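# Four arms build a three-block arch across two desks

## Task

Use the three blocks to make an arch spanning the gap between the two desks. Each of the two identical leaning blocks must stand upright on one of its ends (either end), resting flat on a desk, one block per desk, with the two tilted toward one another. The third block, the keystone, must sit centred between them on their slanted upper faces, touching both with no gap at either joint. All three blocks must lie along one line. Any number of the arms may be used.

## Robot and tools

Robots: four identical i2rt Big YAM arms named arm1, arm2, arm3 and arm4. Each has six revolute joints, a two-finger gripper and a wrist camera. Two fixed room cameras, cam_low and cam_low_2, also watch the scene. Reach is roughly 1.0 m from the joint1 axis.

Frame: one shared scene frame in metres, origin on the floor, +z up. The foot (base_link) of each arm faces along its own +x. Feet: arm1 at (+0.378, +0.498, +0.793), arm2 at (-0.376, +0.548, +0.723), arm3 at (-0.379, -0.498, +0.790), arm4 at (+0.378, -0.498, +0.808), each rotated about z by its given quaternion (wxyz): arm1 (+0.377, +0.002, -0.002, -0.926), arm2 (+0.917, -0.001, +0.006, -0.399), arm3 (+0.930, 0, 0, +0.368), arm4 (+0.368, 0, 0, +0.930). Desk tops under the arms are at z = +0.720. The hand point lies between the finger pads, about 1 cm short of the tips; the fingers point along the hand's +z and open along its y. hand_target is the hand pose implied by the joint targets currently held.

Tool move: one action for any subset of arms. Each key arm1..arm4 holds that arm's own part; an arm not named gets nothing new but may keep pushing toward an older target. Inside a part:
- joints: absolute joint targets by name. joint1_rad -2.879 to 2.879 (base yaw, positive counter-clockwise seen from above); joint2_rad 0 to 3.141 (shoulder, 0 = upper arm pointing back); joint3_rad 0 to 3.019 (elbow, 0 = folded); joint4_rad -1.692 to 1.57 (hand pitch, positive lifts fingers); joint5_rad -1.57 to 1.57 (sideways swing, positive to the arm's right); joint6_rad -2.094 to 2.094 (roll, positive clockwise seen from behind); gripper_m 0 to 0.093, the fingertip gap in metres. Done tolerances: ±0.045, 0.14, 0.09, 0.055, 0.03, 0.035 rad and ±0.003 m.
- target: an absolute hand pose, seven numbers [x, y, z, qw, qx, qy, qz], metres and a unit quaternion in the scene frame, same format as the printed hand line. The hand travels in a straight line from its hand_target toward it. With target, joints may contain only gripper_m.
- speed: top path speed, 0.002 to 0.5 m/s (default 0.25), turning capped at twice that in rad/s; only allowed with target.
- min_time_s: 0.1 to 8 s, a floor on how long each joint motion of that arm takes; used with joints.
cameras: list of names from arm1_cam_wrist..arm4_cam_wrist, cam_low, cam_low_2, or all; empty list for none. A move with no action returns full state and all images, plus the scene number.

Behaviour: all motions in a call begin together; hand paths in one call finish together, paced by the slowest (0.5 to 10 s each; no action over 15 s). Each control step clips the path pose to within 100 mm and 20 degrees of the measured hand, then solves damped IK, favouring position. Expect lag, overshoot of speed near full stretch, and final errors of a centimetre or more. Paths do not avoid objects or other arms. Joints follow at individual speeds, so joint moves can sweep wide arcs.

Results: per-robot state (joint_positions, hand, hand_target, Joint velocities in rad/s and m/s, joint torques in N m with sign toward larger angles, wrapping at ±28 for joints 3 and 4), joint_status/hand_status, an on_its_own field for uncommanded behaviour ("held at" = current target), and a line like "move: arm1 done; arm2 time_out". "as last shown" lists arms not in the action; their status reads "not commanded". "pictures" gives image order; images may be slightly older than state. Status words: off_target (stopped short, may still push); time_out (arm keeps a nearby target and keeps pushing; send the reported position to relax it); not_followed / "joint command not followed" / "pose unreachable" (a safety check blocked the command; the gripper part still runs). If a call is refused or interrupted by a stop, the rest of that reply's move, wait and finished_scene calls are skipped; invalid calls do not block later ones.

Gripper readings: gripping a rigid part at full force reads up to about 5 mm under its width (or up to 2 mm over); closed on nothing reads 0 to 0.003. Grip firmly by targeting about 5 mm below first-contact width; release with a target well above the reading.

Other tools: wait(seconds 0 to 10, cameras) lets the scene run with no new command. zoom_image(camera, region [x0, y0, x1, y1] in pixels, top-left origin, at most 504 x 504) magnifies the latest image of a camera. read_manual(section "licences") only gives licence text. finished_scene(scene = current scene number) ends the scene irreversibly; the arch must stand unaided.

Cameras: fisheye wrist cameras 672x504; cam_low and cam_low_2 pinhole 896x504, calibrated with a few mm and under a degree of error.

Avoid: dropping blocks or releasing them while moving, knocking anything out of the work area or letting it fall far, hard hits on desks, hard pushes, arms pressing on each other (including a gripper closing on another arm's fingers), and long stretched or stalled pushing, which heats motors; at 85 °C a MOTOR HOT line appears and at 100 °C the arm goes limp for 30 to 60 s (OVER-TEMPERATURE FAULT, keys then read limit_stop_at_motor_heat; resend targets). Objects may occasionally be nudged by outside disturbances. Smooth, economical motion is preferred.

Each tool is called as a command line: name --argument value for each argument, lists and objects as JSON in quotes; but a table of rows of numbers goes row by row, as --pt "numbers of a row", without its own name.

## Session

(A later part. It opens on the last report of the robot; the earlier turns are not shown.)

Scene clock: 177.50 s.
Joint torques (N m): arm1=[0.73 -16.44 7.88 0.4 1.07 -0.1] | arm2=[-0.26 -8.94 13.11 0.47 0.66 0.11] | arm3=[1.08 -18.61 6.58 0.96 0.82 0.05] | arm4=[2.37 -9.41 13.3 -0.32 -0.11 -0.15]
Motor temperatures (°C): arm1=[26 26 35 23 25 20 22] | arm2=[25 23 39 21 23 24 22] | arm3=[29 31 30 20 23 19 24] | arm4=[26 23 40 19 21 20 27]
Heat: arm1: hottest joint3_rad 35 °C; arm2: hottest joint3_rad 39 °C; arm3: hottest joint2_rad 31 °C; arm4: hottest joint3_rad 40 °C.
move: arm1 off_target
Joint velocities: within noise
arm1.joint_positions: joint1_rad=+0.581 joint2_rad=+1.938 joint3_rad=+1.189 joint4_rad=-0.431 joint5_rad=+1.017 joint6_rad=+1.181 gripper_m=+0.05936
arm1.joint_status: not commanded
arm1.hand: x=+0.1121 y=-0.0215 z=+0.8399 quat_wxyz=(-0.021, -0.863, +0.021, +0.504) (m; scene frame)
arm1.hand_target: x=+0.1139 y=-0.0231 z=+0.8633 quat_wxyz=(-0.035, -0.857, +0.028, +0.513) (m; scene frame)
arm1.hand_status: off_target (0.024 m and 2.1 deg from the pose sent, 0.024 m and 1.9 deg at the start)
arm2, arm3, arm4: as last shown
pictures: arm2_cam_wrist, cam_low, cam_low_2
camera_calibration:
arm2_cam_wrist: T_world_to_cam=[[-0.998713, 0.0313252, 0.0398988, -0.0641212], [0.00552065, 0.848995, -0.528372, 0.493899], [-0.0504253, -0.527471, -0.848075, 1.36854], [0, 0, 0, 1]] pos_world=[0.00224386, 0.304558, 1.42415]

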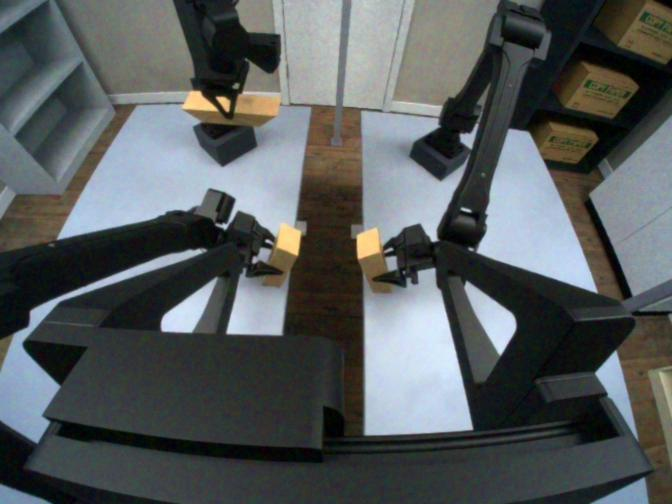

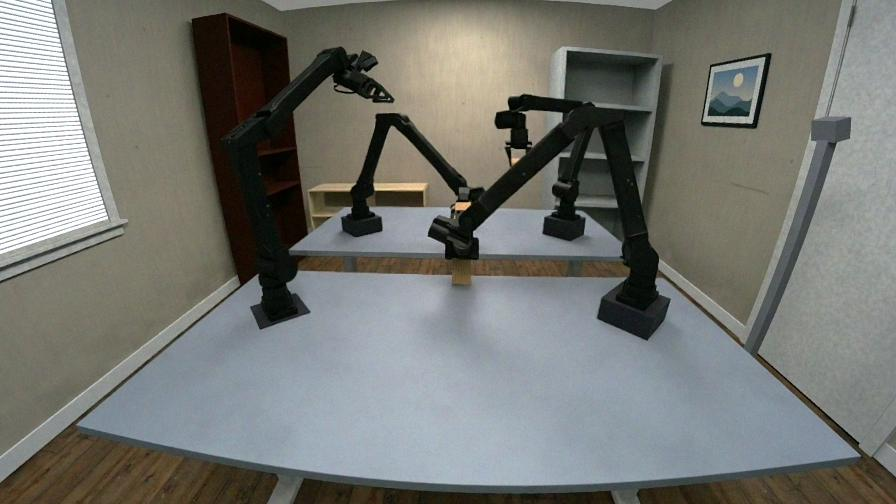

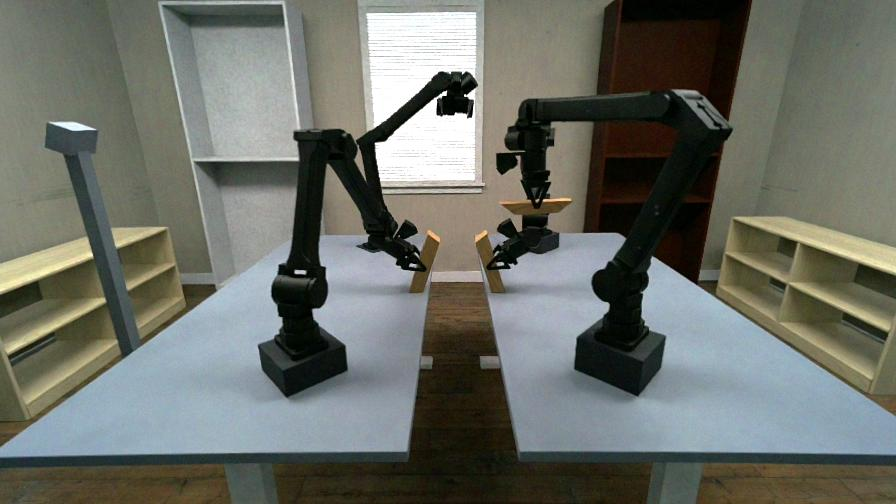

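move --arm1 '{"target": [0.114, -0.023, 0.850, -0.034, -0.8565, 0.027, 0.5135], "speed": 0.04}' --cameras '["cam_low", "cam_low_2", "arm2_cam_wrist"]'

zoom_image --camera "cam_low_2" --region '[465, 225, 515, 300]'

zoom_image --camera "cam_low_2" --region '[480, 275, 520, 305]'

zoom_image --camera "cam_low_2" --region '[400, 225, 450, 300]'

Scene clock: 180.90 s.
Joint torques (N m): arm1=[0.62 -14.8 7.66 1.02 0.92 -0.11] | arm2=[-0.56 -8.94 12.98 0.5 0.67 0.1] | arm3=[1.03 -19.08 6.46 1.01 0.81 0.06] | arm4=[2.49 -9.47 13.3 -0.34 -0.11 -0.14]
Motor temperatures (°C): arm1=[26 26 35 23 25 20 22] | arm2=[25 23 39 21 23 24 22] | arm3=[29 32 30 20 23 19 24] | arm4=[26 23 40 19 21 20 27]
Heat: arm1: hottest joint3_rad 35 °C; arm2: hottest joint3_rad 39 °C; arm3: hottest joint2_rad 32 °C; arm4: hottest joint3_rad 40 °C.
move: arm1 off_target
Joint velocities: within noise
arm1.joint_positions: joint1_rad=+0.581 joint2_rad=+1.938 joint3_rad=+1.183 joint4_rad=-0.416 joint5_rad=+1.023 joint6_rad=+1.175 gripper_m=+0.05936
arm1.joint_status: not commanded
arm1.hand: x=+0.1117 y=-0.0208 z=+0.8396 quat_wxyz=(-0.022, -0.861, +0.021, +0.507) (m; scene frame)
arm1.hand_target: x=+0.1139 y=-0.0229 z=+0.8500 quat_wxyz=(-0.032, -0.857, +0.025, +0.514) (m; scene frame)
arm1.hand_status: off_target (0.011 m and 1.8 deg from the pose sent, 0.010 m and 2.1 deg at the start)
arm2, arm4: as last shown
arm3.joint_positions: joint1_rad=+0.586 joint2_rad=+1.933 joint3_rad=+1.160 joint4_rad=-0.407 joint5_rad=+0.949 joint6_rad=+1.166 gripper_m=+0.06120
arm3.joint_status: not commanded
arm3.hand: x=-0.1117 y=+0.0138 z=+0.8219 quat_wxyz=(-0.479, -0.013, -0.877, -0.024) (m; scene frame)
arm3.hand_target: x=-0.1119 y=+0.0217 z=+0.8497 quat_wxyz=(-0.488, -0.021, -0.871, -0.049) (m; scene frame)
arm3.hand_status: not commanded
pictures: arm2_cam_wrist, cam_low, cam_low_2
camera_calibration:
arm2_cam_wrist: T_world_to_cam=[[-0.998713, 0.0313252, 0.0398988, -0.0641212], [0.00552065, 0.848995, -0.528372, 0.493899], [-0.0504253, -0.527471, -0.848075, 1.36854], [0, 0, 0, 1]] pos_world=[0.00224386, 0.304558, 1.42415]

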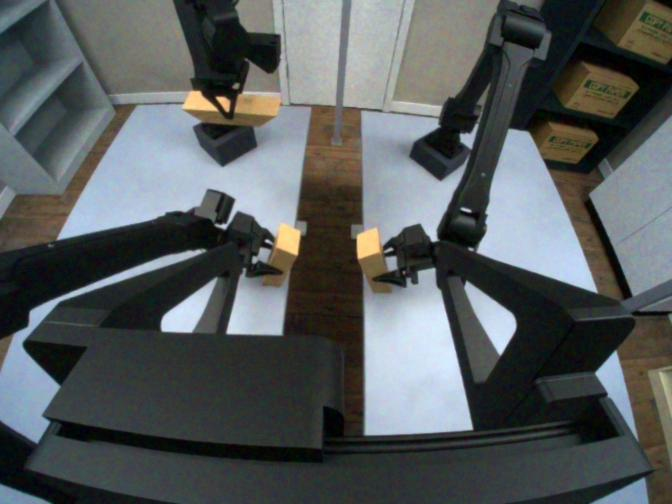

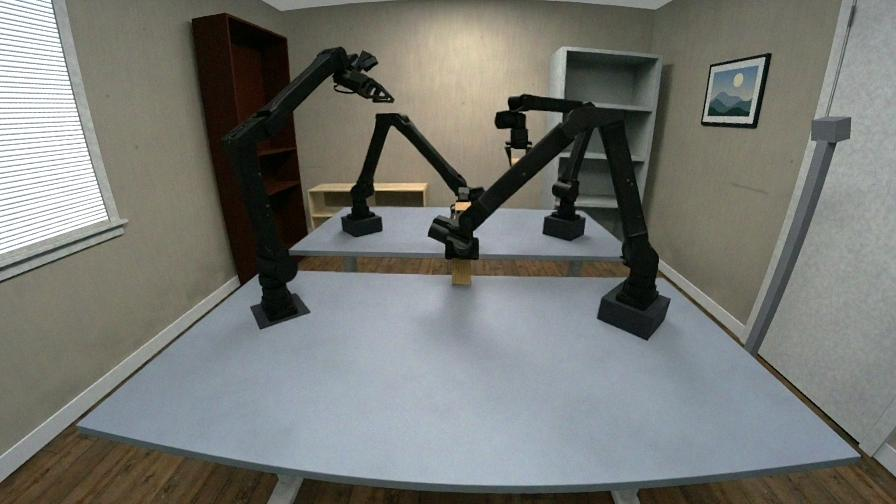

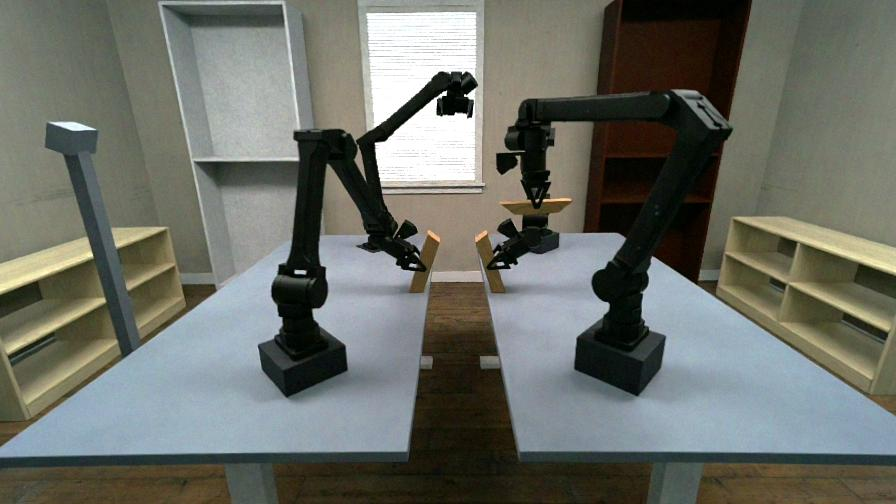

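Scaled by 6.720 from the camera's 896x504 image, which has a finer 1280x720 frame.

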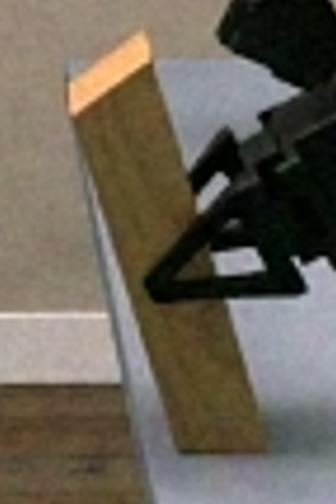

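Scaled by 12.600 from the camera's 896x504 image, which has a finer 1280x720 frame.

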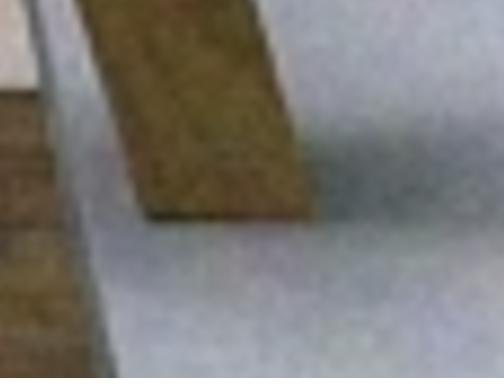

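Scaled by 6.720 from the camera's 896x504 image, which has a finer 1280x720 frame.

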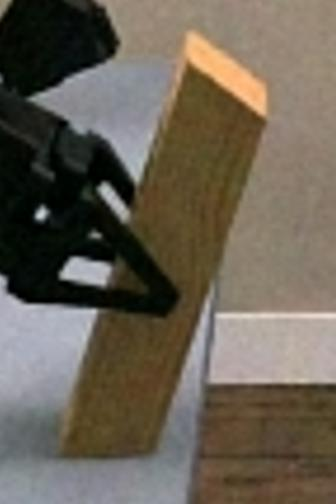

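move --arm1 '{"target": [0.114, -0.023, 0.846, -0.034, -0.863, 0.027, 0.503], "speed": 0.04}' --arm3 '{"target": [-0.112, 0.0215, 0.841, 0.481, 0.021, 0.876, 0.049], "speed": 0.04}' --cameras '["cam_low", "cam_low_2", "arm2_cam_wrist"]'

zoom_image --camera "cam_low_2" --region '[465, 225, 515, 300]'

zoom_image --camera "cam_low_2" --region '[400, 225, 450, 300]'

zoom_image --camera "cam_low_2" --region '[480, 275, 520, 305]'

zoom_image --camera "cam_low_2" --region '[400, 275, 440, 305]'

Scene clock: 184.77 s.
Joint torques (N m): arm1=[0.32 -14.62 8.08 0.44 0.3 0.07] | arm2=[-0.26 -8.64 13.08 0.46 0.66 0.12] | arm3=[0.67 -18.26 6.38 0.96 0.49 0.14] | arm4=[2.49 -9.47 13.29 -0.36 -0.11 -0.14]
Motor temperatures (°C): arm1=[26 26 34 23 25 20 22] | arm2=[25 23 39 21 24 24 22] | arm3=[29 32 29 20 23 19 24] | arm4=[26 23 40 19 21 20 27]
Heat: arm1: hottest joint3_rad 34 °C; arm2: hottest joint3_rad 39 °C; arm3: hottest joint2_rad 32 °C; arm4: hottest joint3_rad 40 °C.
move: arm1 done; arm3 off_target
Joint velocities: within noise
arm1.joint_positions: joint1_rad=+0.581 joint2_rad=+1.938 joint3_rad=+1.183 joint4_rad=-0.416 joint5_rad=+1.015 joint6_rad=+1.175 gripper_m=+0.05936
arm1.joint_status: not commanded
arm1.hand: x=+0.1123 y=-0.0214 z=+0.8385 quat_wxyz=(-0.023, -0.863, +0.020, +0.504) (m; scene frame)
arm1.hand_target: x=+0.1140 y=-0.0230 z=+0.8459 quat_wxyz=(-0.034, -0.863, +0.027, +0.503) (m; scene frame)
arm1.hand_status: done (0.008 m and 1.5 deg from the pose sent, 0.007 m and 1.6 deg at the start)
arm2, arm4: as last shown
arm3.joint_positions: joint1_rad=+0.586 joint2_rad=+1.933 joint3_rad=+1.160 joint4_rad=-0.406 joint5_rad=+0.941 joint6_rad=+1.155 gripper_m=+0.06120
arm3.joint_status: not commanded
arm3.hand: x=-0.1124 y=+0.0146 z=+0.8210 quat_wxyz=(-0.476, -0.008, -0.879, -0.023) (m; scene frame)
arm3.hand_target: x=-0.1120 y=+0.0211 z=+0.8409 quat_wxyz=(-0.481, -0.018, -0.875, -0.047) (m; scene frame)
arm3.hand_status: off_target (0.021 m and 3.4 deg from the pose sent, 0.021 m and 3.0 deg at the start)
pictures: arm2_cam_wrist, cam_low, cam_low_2
camera_calibration:
arm2_cam_wrist: T_world_to_cam=[[-0.998713, 0.0313252, 0.0398988, -0.0641212], [0.00552065, 0.848995, -0.528372, 0.493899], [-0.0504253, -0.527471, -0.848075, 1.36854], [0, 0, 0, 1]] pos_world=[0.00224386, 0.304558, 1.42415]

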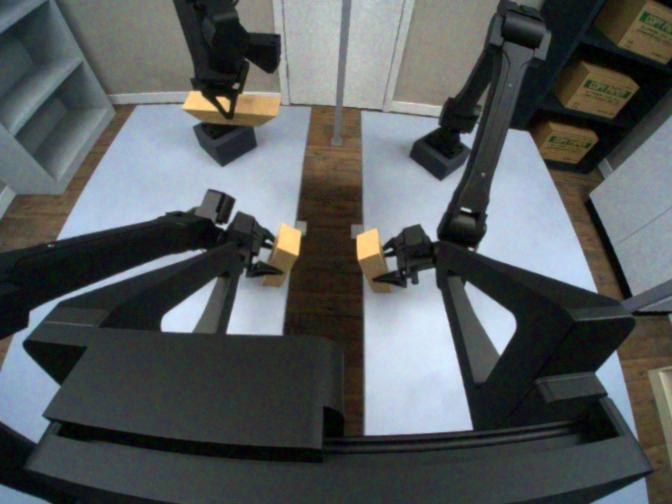

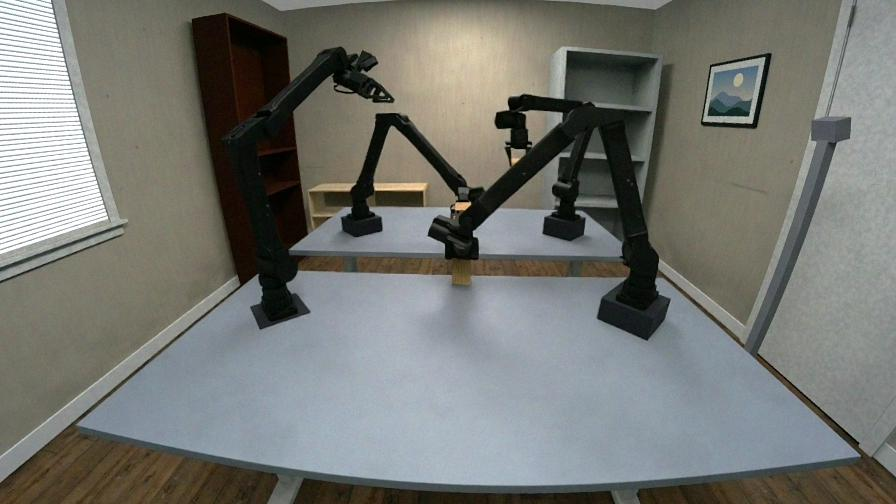

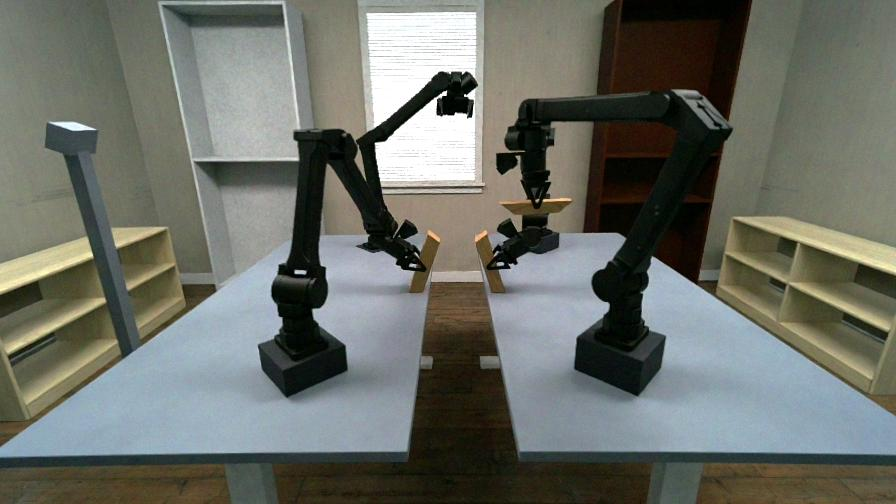

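Scaled by 6.720 from the camera's 896x504 image, which has a finer 1280x720 frame.

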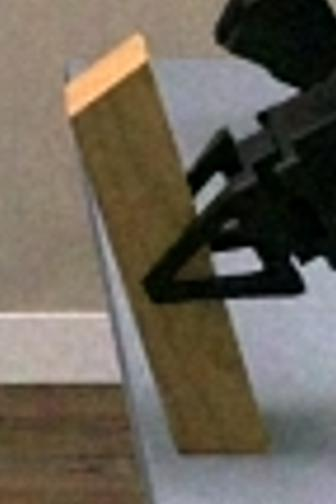

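Scaled by 6.720 from the camera's 896x504 image, which has a finer 1280x720 frame.

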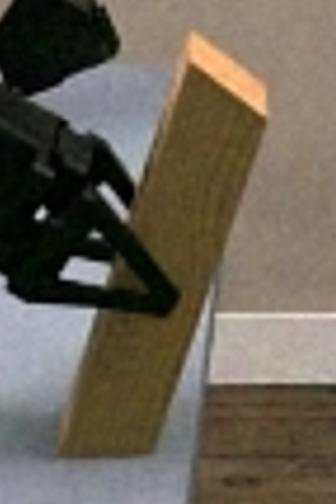

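Scaled by 12.600 from the camera's 896x504 image, which has a finer 1280x720 frame.

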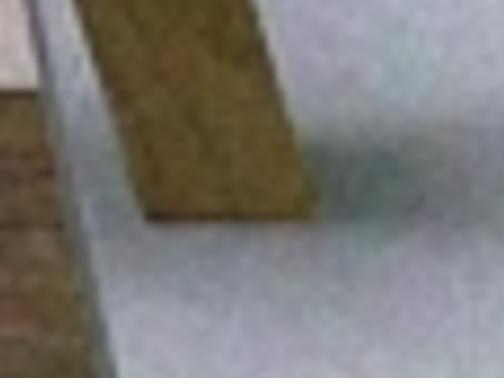

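Scaled by 12.600 from the camera's 896x504 image, which has a finer 1280x720 frame.

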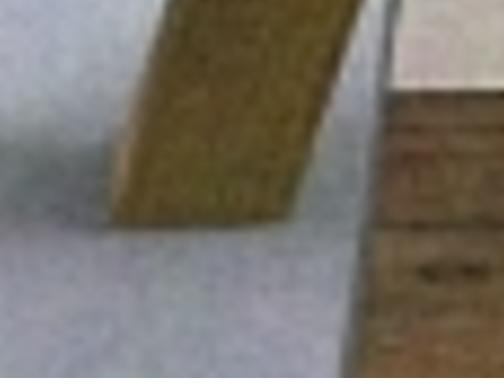

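move --arm1 '{"target": [0.119, -0.023, 0.860, -0.034, -0.869, 0.027, 0.4925], "speed": 0.05}' --cameras '[]'

move --arm1 '{"target": [0.119, -0.023, 0.848, -0.034, -0.869, 0.027, 0.4925], "speed": 0.04}' --cameras '["cam_low", "cam_low_2", "arm2_cam_wrist"]'

zoom_image --camera "cam_low_2" --region '[465, 225, 515, 300]'

zoom_image --camera "arm2_cam_wrist" --region '[245, 210, 325, 300]'

zoom_image --camera "cam_low_2" --region '[480, 275, 520, 305]'

Scene clock: 188.80 s.
Joint torques (N m): arm1=[0.85 -15.91 9.22 -0.12 0.52 -0.05] | arm2=[-0.21 -8.94 13.11 0.5 0.66 0.09] | arm3=[1.08 -18.2 6.53 1.01 0.49 0.13] | arm4=[2.49 -9.47 13.3 -0.34 -0.11 -0.14]
Motor temperatures (°C): arm1=[26 26 34 23 25 20 22] | arm2=[25 23 39 21 24 24 22] | arm3=[29 32 29 20 23 19 24] | arm4=[26 23 41 19 21 20 27]
Heat: arm1: hottest joint3_rad 34 °C; arm2: hottest joint3_rad 39 °C; arm3: hottest joint2_rad 32 °C; arm4: hottest joint3_rad 41 °C.
move: arm1 off_target
Joint velocities: within noise
arm1.joint_positions: joint1_rad=+0.581 joint2_rad=+1.927 joint3_rad=+1.183 joint4_rad=-0.471 joint5_rad=+0.989 joint6_rad=+1.217 gripper_m=+0.05936
arm1.joint_status: not commanded
arm1.hand: x=+0.1160 y=-0.0158 z=+0.8371 quat_wxyz=(-0.019, -0.871, +0.025, +0.490) (m; scene frame)
arm1.hand_target: x=+0.1189 y=-0.0227 z=+0.8597 quat_wxyz=(-0.035, -0.869, +0.030, +0.493) (m; scene frame)
arm1.hand_status: off_target (0.024 m and 1.8 deg from the pose sent, 0.023 m and 2.1 deg at the start)
arm2.joint_positions: joint1_rad=+0.459 joint2_rad=+1.437 joint3_rad=+2.047 joint4_rad=-1.555 joint5_rad=+1.008 joint6_rad=+0.823 gripper_m=+0.09396
arm2.joint_status: not commanded
arm2.hand: x=-0.0013 y=+0.2496 z=+1.3170 quat_wxyz=(-0.364, -0.587, -0.611, +0.388) (m; scene frame)
arm2.hand_target: x=-0.0002 y=+0.2528 z=+1.3338 quat_wxyz=(-0.382, -0.593, -0.599, +0.380) (m; scene frame)
arm2.hand_status: not commanded
arm3: as last shown
arm4.joint_positions: joint1_rad=-0.257 joint2_rad=+1.211 joint3_rad=+1.224 joint4_rad=-1.637 joint5_rad=+0.000 joint6_rad=-0.981 gripper_m=+0.05906
arm4.joint_status: not commanded
arm4.hand: x=+0.2075 y=-0.2260 z=+1.0739 quat_wxyz=(+0.023, +1.000, -0.015, +0.015) (m; scene frame)
arm4.hand_target: x=+0.1995 y=-0.2182 z=+1.0993 quat_wxyz=(+0.000, +1.000, -0.005, +0.000) (m; scene frame)
arm4.hand_status: not commanded
pictures: none
No camera images: "cameras" was empty.

Scene clock: 189.77 s.
Joint torques (N m): arm1=[0.73 -14.45 8.66 0.84 0.52 -0.11] | arm2=[-0.44 -8.64 13 0.4 0.66 0.1] | arm3=[0.91 -17.85 6.23 0.94 0.51 0.12] | arm4=[2.49 -9.52 13.33 -0.32 -0.11 -0.15]
Motor temperatures (°C): arm1=[26 26 34 23 25 20 22] | arm2=[25 23 39 21 24 24 22] | arm3=[29 32 29 20 23 19 24] | arm4=[26 23 41 19 21 20 27]
Heat: arm1: hottest joint3_rad 34 °C; arm2: hottest joint3_rad 39 °C; arm3: hottest joint2_rad 32 °C; arm4: hottest joint3_rad 41 °C.
move: arm1 off_target
Joint velocities: within noise
arm1.joint_positions: joint1_rad=+0.581 joint2_rad=+1.927 joint3_rad=+1.183 joint4_rad=-0.471 joint5_rad=+0.989 joint6_rad=+1.217 gripper_m=+0.05936
arm1.joint_status: not commanded
arm1.hand: x=+0.1160 y=-0.0158 z=+0.8371 quat_wxyz=(-0.019, -0.871, +0.025, +0.490) (m; scene frame)
arm1.hand_target: x=+0.1190 y=-0.0228 z=+0.8479 quat_wxyz=(-0.034, -0.869, +0.027, +0.493) (m; scene frame)
arm1.hand_status: off_target (0.013 m and 1.8 deg from the pose sent, 0.013 m and 1.8 deg at the start)
arm2, arm3, arm4: as last shown
pictures: arm2_cam_wrist, cam_low, cam_low_2
camera_calibration:
arm2_cam_wrist: T_world_to_cam=[[-0.998713, 0.0313252, 0.0398988, -0.0641212], [0.00552065, 0.848995, -0.528372, 0.493899], [-0.0504253, -0.527471, -0.848075, 1.36854], [0, 0, 0, 1]] pos_world=[0.00224386, 0.304558, 1.42415]

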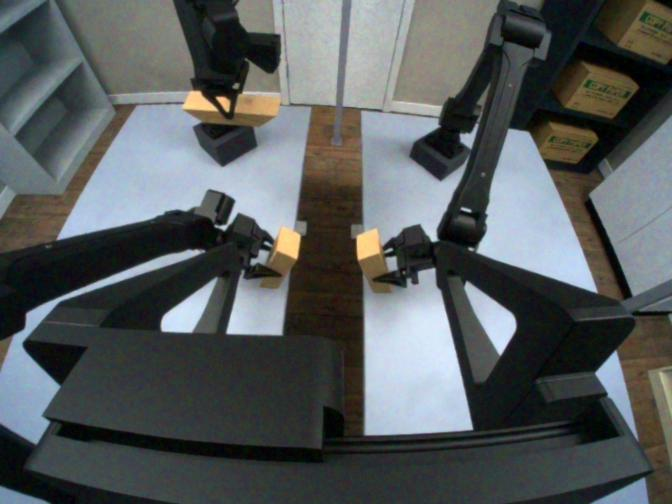

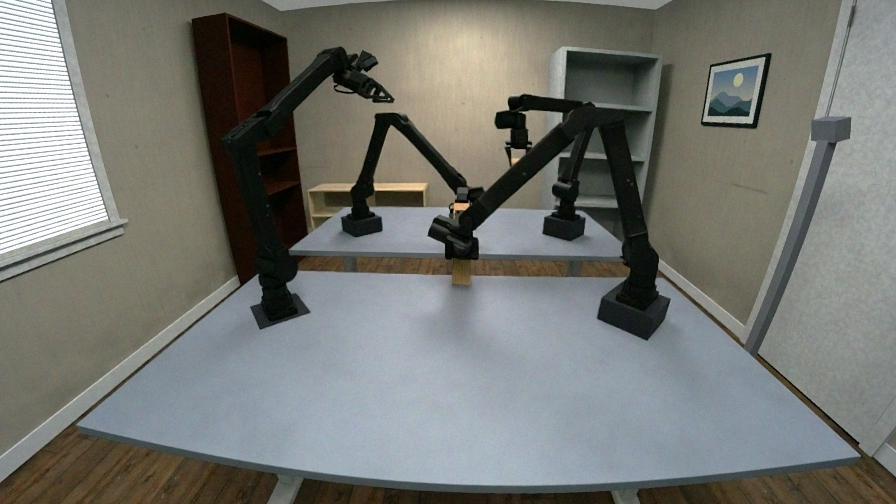

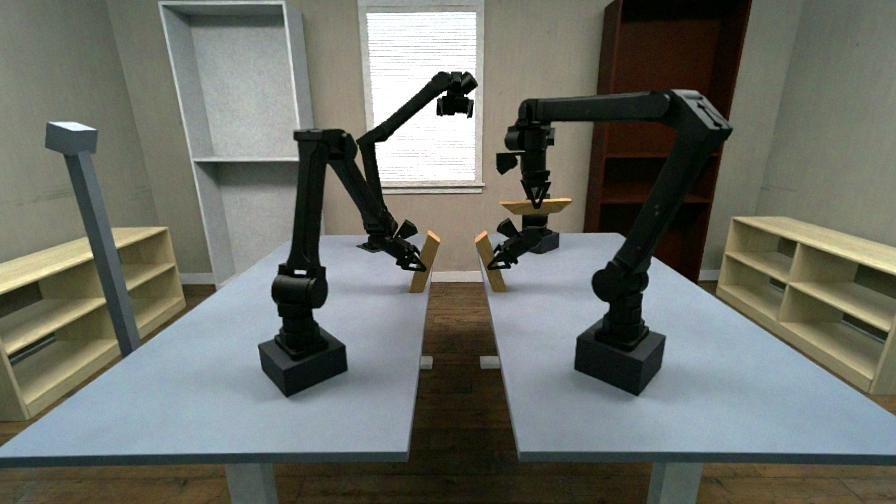

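Scaled by 6.720 from the camera's 896x504 image, which has a finer 1280x720 frame.

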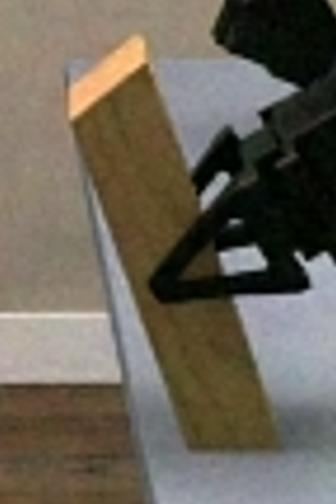

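Scaled by 5.600 from the camera's 672x504 image, which has a finer 960x720 frame.

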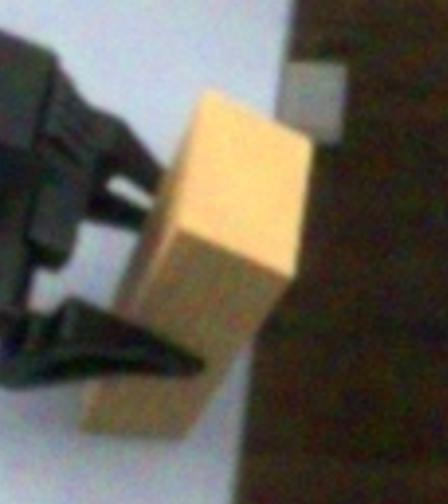

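Scaled by 12.600 from the camera's 896x504 image, which has a finer 1280x720 frame.

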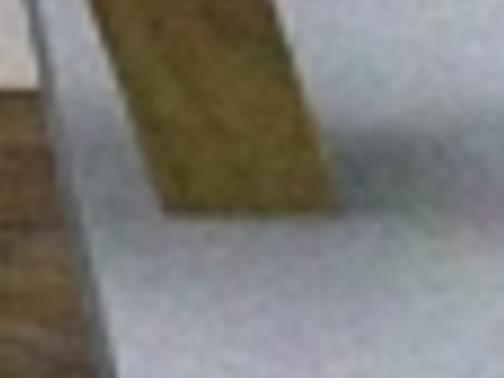

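move --arm1 '{"target": [0.118, -0.032, 0.861, -0.034, -0.866, 0.027, 0.498], "speed": 0.05}' --cameras '["cam_low", "cam_low_2", "arm2_cam_wrist"]'

zoom_image --camera "cam_low_2" --region '[465, 225, 515, 300]'

zoom_image --camera "arm2_cam_wrist" --region '[245, 210, 325, 300]'

zoom_image --camera "arm2_cam_wrist" --region '[340, 210, 420, 300]'

zoom_image --camera "cam_low" --region '[440, 190, 490, 220]'

zoom_image --camera "cam_low" --region '[440, 260, 500, 300]'

Scene clock: 192.97 s.
Joint torques (N m): arm1=[1.03 -14.74 11.66 -0.2 0.98 -0.14] | arm2=[-0.38 -8.7 13.08 0.46 0.68 0.11] | arm3=[0.91 -17.79 6.35 0.95 0.5 0.15] | arm4=[2.37 -9.47 13.31 -0.34 -0.11 -0.14]
Motor temperatures (°C): arm1=[26 26 34 23 25 20 22] | arm2=[25 23 40 21 24 24 22] | arm3=[29 32 29 20 23 19 24] | arm4=[26 23 41 19 21 20 27]
Heat: arm1: hottest joint3_rad 34 °C; arm2: hottest joint3_rad 40 °C; arm3: hottest joint2_rad 32 °C; arm4: hottest joint3_rad 41 °C.
move: arm1 off_target
Joint velocities: within noise
arm1.joint_positions: joint1_rad=+0.581 joint2_rad=+1.927 joint3_rad=+1.183 joint4_rad=-0.474 joint5_rad=+0.989 joint6_rad=+1.217 gripper_m=+0.05936
arm1.joint_status: not commanded
arm1.hand: x=+0.1161 y=-0.0153 z=+0.8370 quat_wxyz=(-0.018, -0.872, +0.024, +0.489) (m; scene frame)
arm1.hand_target: x=+0.1182 y=-0.0312 z=+0.8611 quat_wxyz=(-0.034, -0.866, +0.027, +0.498) (m; scene frame)
arm1.hand_status: off_target (0.029 m and 2.2 deg from the pose sent, 0.029 m and 2.1 deg at the start)
arm2, arm3, arm4: as last shown
pictures: arm2_cam_wrist, cam_low, cam_low_2
camera_calibration:
arm2_cam_wrist: T_world_to_cam=[[-0.998713, 0.0313252, 0.0398988, -0.0641212], [0.00552065, 0.848995, -0.528372, 0.493899], [-0.0504253, -0.527471, -0.848075, 1.36854], [0, 0, 0, 1]] pos_world=[0.00224386, 0.304558, 1.42415]

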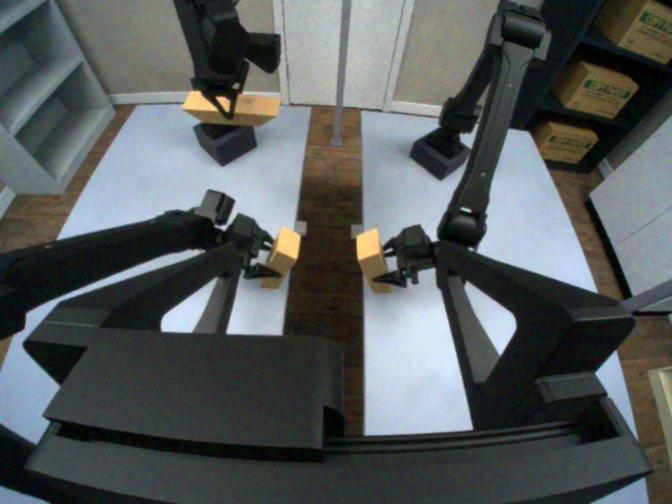

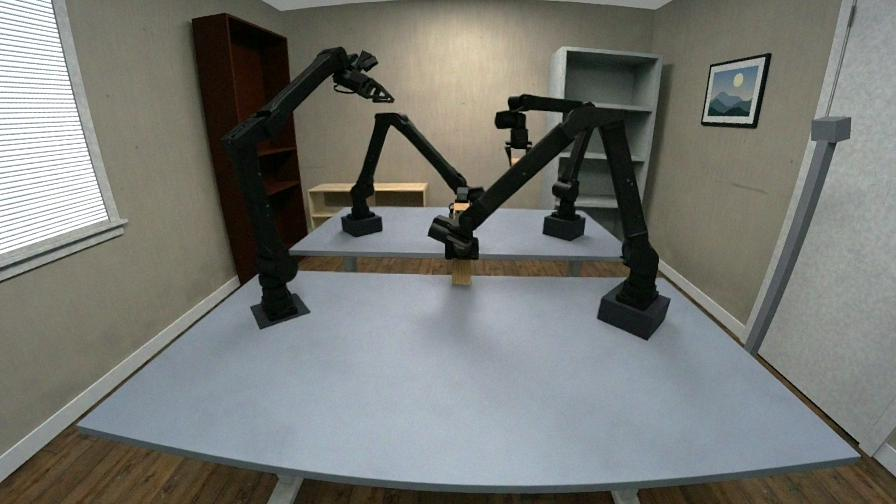

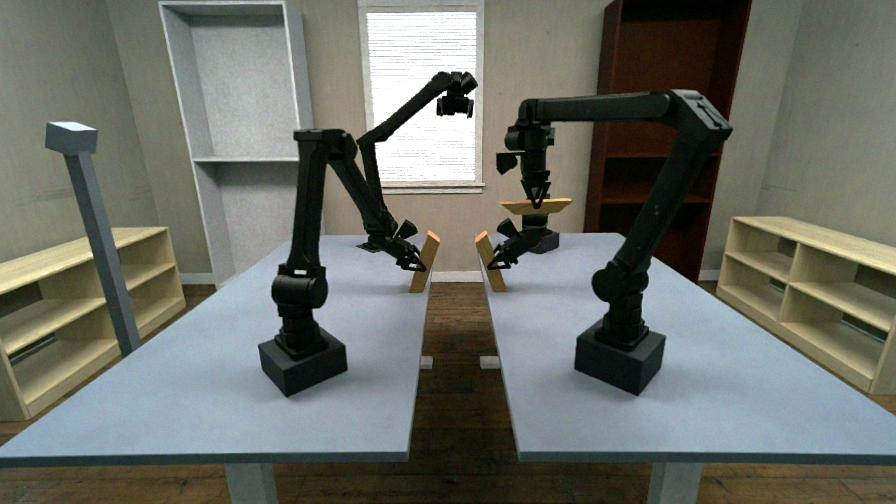

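Scaled by 6.720 from the camera's 896x504 image, which has a finer 1280x720 frame.

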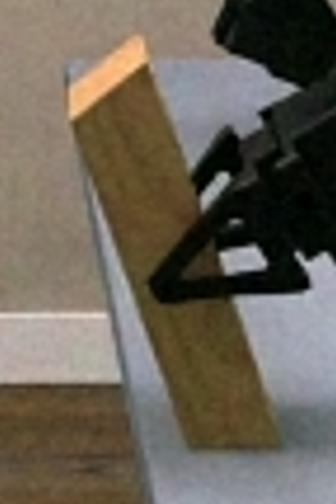

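Scaled by 5.600 from the camera's 672x504 image, which has a finer 960x720 frame.

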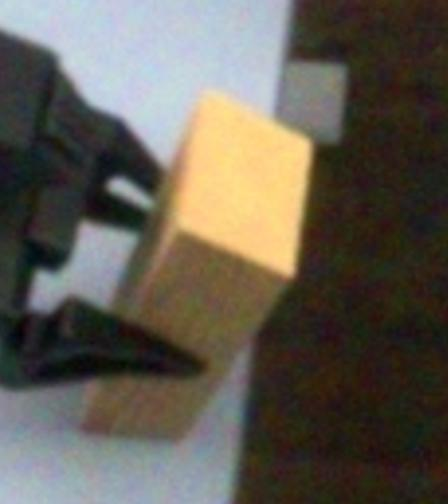

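Scaled by 5.600 from the camera's 672x504 image, which has a finer 960x720 frame.

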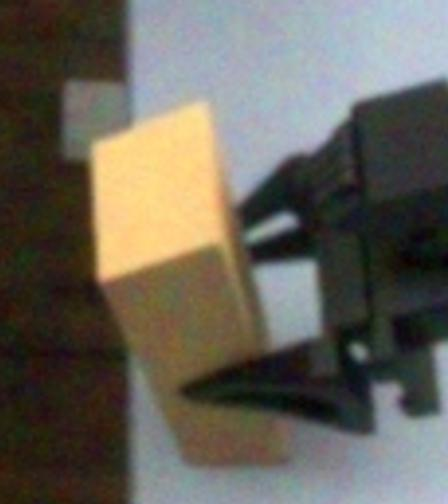

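Scaled by 10.080 from the camera's 896x504 image, which has a finer 1280x720 frame.

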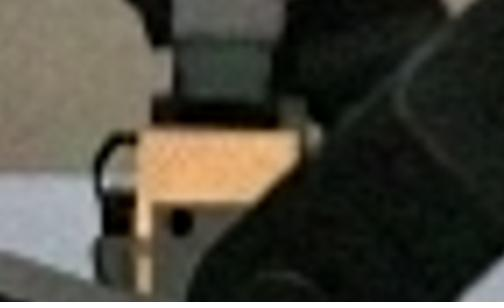

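Scaled by 8.400 from the camera's 896x504 image, which has a finer 1280x720 frame.

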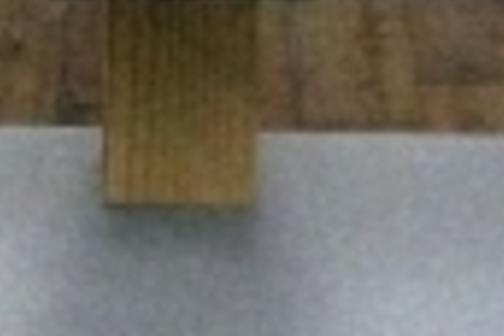

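move --arm1 '{"target": [0.118, -0.040, 0.864, -0.034, -0.865, 0.027, 0.500], "speed": 0.05}' --cameras '["cam_low", "cam_low_2", "arm2_cam_wrist"]'

zoom_image --camera "cam_low_2" --region '[465, 225, 515, 300]'

zoom_image --camera "arm2_cam_wrist" --region '[245, 210, 325, 300]'

zoom_image --camera "cam_low" --region '[440, 190, 490, 220]'

Scene clock: 196.43 s.
Joint torques (N m): arm1=[1.38 -13.86 13.59 -0.13 1.11 -0.12] | arm2=[-0.26 -8.94 13.14 0.44 0.65 0.1] | arm3=[0.85 -18.26 6.42 0.94 0.48 0.1] | arm4=[2.43 -9.52 13.33 -0.34 -0.11 -0.14]
Motor temperatures (°C): arm1=[26 26 34 23 25 20 22] | arm2=[25 23 40 21 24 24 22] | arm3=[29 32 29 20 23 19 24] | arm4=[26 23 41 19 21 20 27]
Heat: arm1: hottest joint3_rad 34 °C; arm2: hottest joint3_rad 40 °C; arm3: hottest joint2_rad 32 °C; arm4: hottest joint3_rad 41 °C.
move: arm1 off_target
Joint velocities: within noise
arm1.joint_positions: joint1_rad=+0.582 joint2_rad=+1.927 joint3_rad=+1.188 joint4_rad=-0.494 joint5_rad=+0.991 joint6_rad=+1.221 gripper_m=+0.05936
arm1.joint_status: not commanded
arm1.hand: x=+0.1168 y=-0.0144 z=+0.8377 quat_wxyz=(-0.012, -0.872, +0.022, +0.489) (m; scene frame)
arm1.hand_target: x=+0.1186 y=-0.0385 z=+0.8645 quat_wxyz=(-0.035, -0.865, +0.028, +0.500) (m; scene frame)
arm1.hand_status: off_target (0.037 m and 3.0 deg from the pose sent, 0.037 m and 2.4 deg at the start)
arm2, arm3, arm4: as last shown
pictures: arm2_cam_wrist, cam_low, cam_low_2
camera_calibration:
arm2_cam_wrist: T_world_to_cam=[[-0.998713, 0.0313252, 0.0398988, -0.0641212], [0.00552065, 0.848995, -0.528372, 0.493899], [-0.0504253, -0.527471, -0.848075, 1.36854], [0, 0, 0, 1]] pos_world=[0.00224386, 0.304558, 1.42415]

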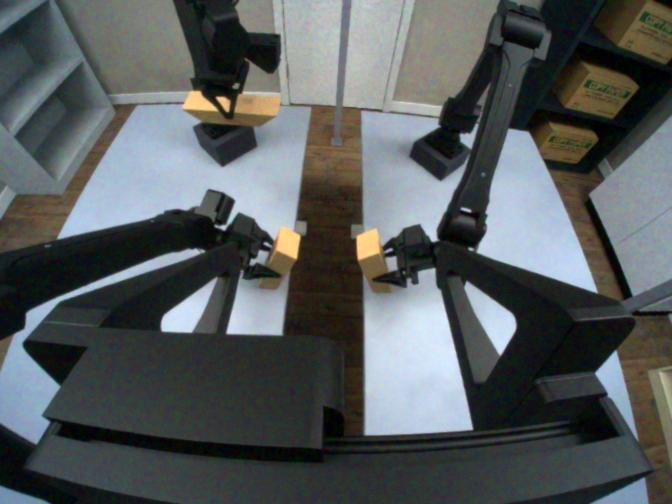

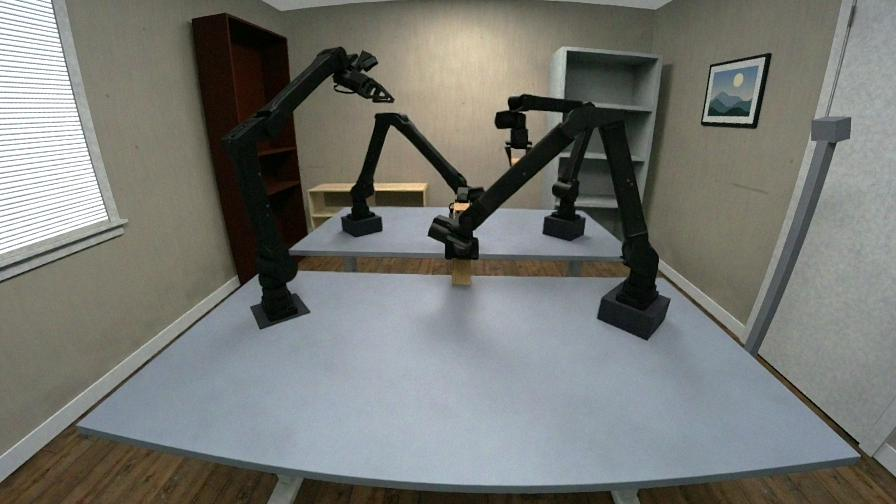

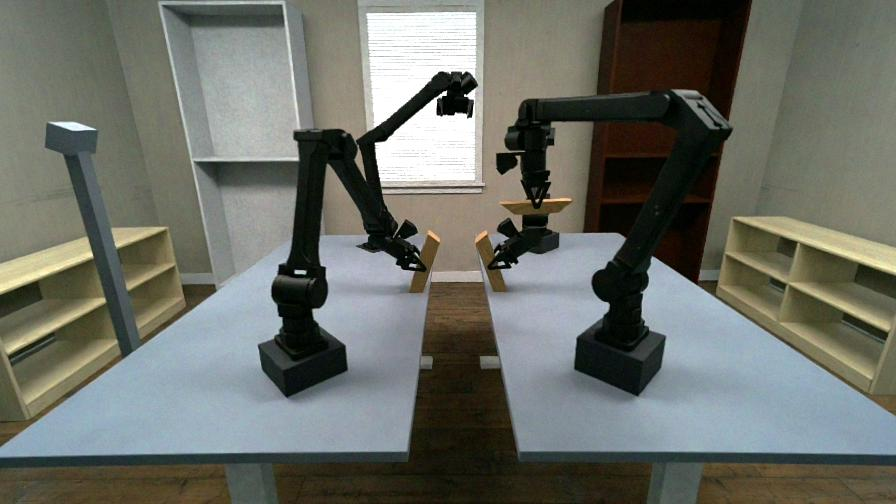

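Scaled by 6.720 from the camera's 896x504 image, which has a finer 1280x720 frame.

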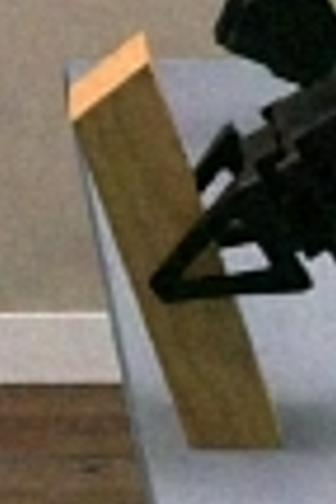

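Scaled by 5.600 from the camera's 672x504 image, which has a finer 960x720 frame.

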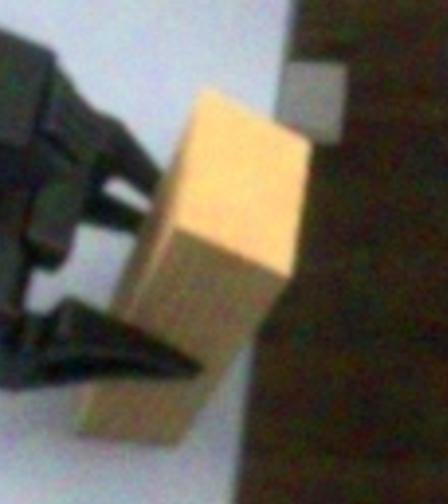

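Scaled by 10.080 from the camera's 896x504 image, which has a finer 1280x720 frame.

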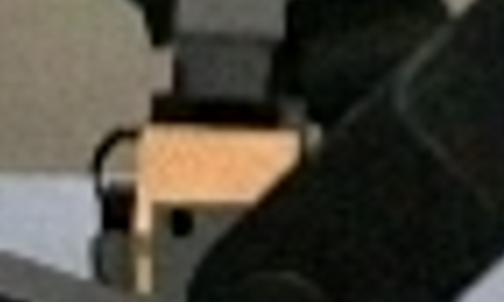

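move --arm1 '{"target": [0.118, -0.047, 0.864, -0.034, -0.865, 0.027, 0.500], "speed": 0.05}' --cameras '["cam_low", "cam_low_2", "arm2_cam_wrist"]'

zoom_image --camera "cam_low_2" --region '[465, 225, 515, 300]'

zoom_image --camera "arm2_cam_wrist" --region '[245, 210, 325, 300]'

zoom_image --camera "cam_low" --region '[440, 190, 490, 220]'

Scene clock: 198.57 s.
Joint torques (N m): arm1=[1.44 -13.51 14.58 0.13 1.07 -0.08] | arm2=[-0.32 -8.76 13.08 0.55 0.68 0.11] | arm3=[0.97 -18.32 6.35 1.02 0.5 0.13] | arm4=[2.37 -9.47 13.31 -0.34 -0.11 -0.14]
Motor temperatures (°C): arm1=[26 26 34 23 25 20 23] | arm2=[25 23 40 21 24 24 22] | arm3=[29 32 29 20 23 19 24] | arm4=[26 23 41 19 21 20 27]
Heat: arm1: hottest joint3_rad 34 °C; arm2: hottest joint3_rad 40 °C; arm3: hottest joint2_rad 32 °C; arm4: hottest joint3_rad 41 °C.
move: arm1 off_target
Joint velocities: within noise
arm1.joint_positions: joint1_rad=+0.583 joint2_rad=+1.931 joint3_rad=+1.199 joint4_rad=-0.514 joint5_rad=+0.992 joint6_rad=+1.220 gripper_m=+0.05936
arm1.joint_status: not commanded
arm1.hand: x=+0.1172 y=-0.0158 z=+0.8385 quat_wxyz=(-0.007, -0.872, +0.018, +0.488) (m; scene frame)
arm1.hand_target: x=+0.1191 y=-0.0449 z=+0.8648 quat_wxyz=(-0.035, -0.865, +0.026, +0.500) (m; scene frame)
arm1.hand_status: off_target (0.040 m and 3.7 deg from the pose sent, 0.042 m and 3.0 deg at the start)
arm2, arm3, arm4: as last shown
pictures: arm2_cam_wrist, cam_low, cam_low_2
camera_calibration:
arm2_cam_wrist: T_world_to_cam=[[-0.998713, 0.0313252, 0.0398988, -0.0641212], [0.00552065, 0.848995, -0.528372, 0.493899], [-0.0504253, -0.527471, -0.848075, 1.36854], [0, 0, 0, 1]] pos_world=[0.00224386, 0.304558, 1.42415]

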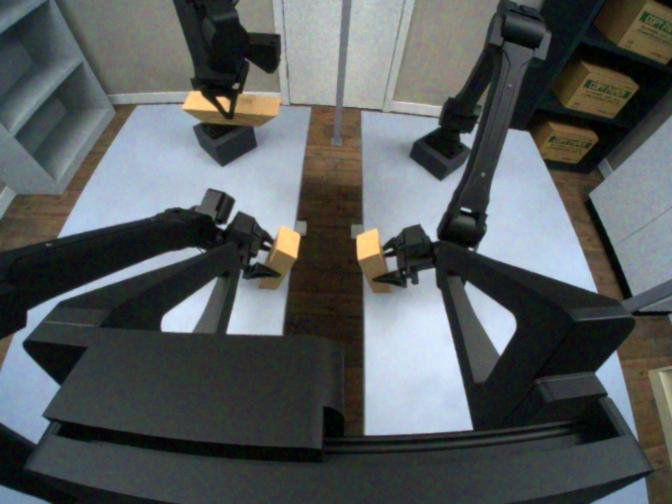

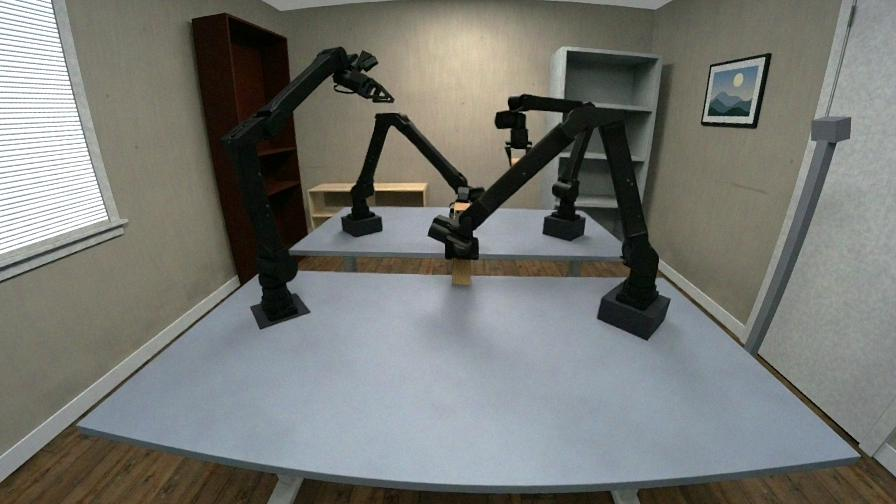

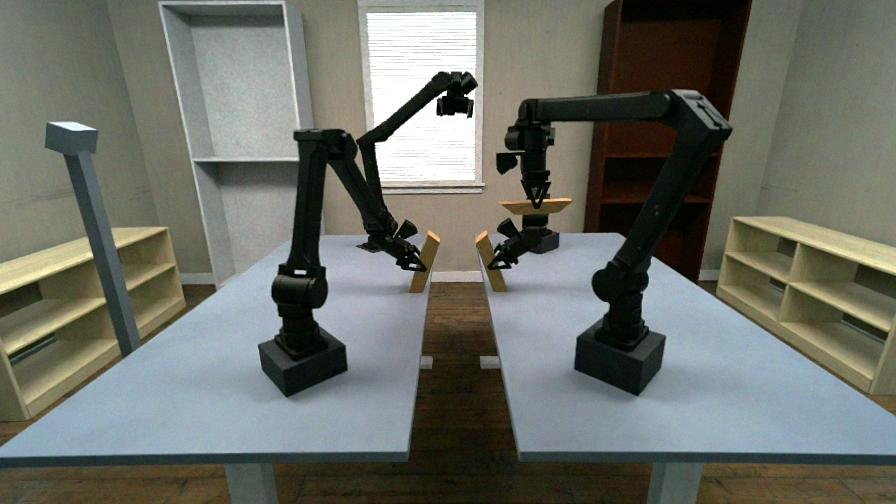

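Scaled by 6.720 from the camera's 896x504 image, which has a finer 1280x720 frame.

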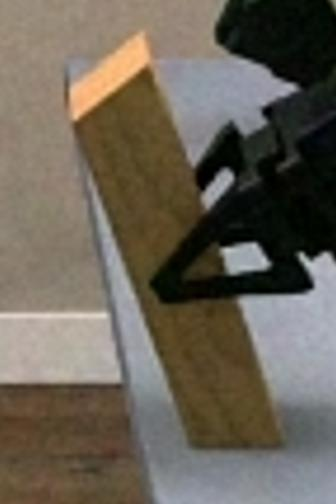

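Scaled by 5.600 from the camera's 672x504 image, which has a finer 960x720 frame.

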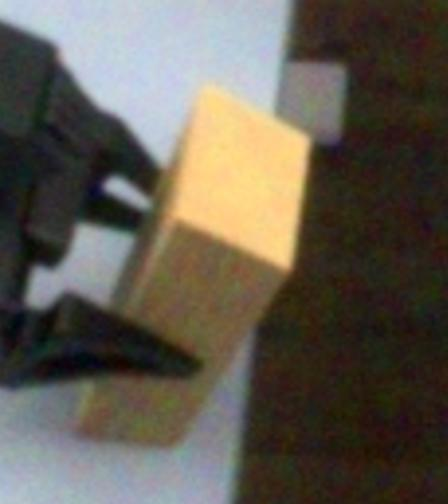

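Scaled by 10.080 from the camera's 896x504 image, which has a finer 1280x720 frame.

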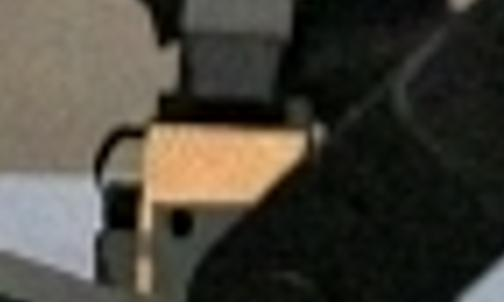

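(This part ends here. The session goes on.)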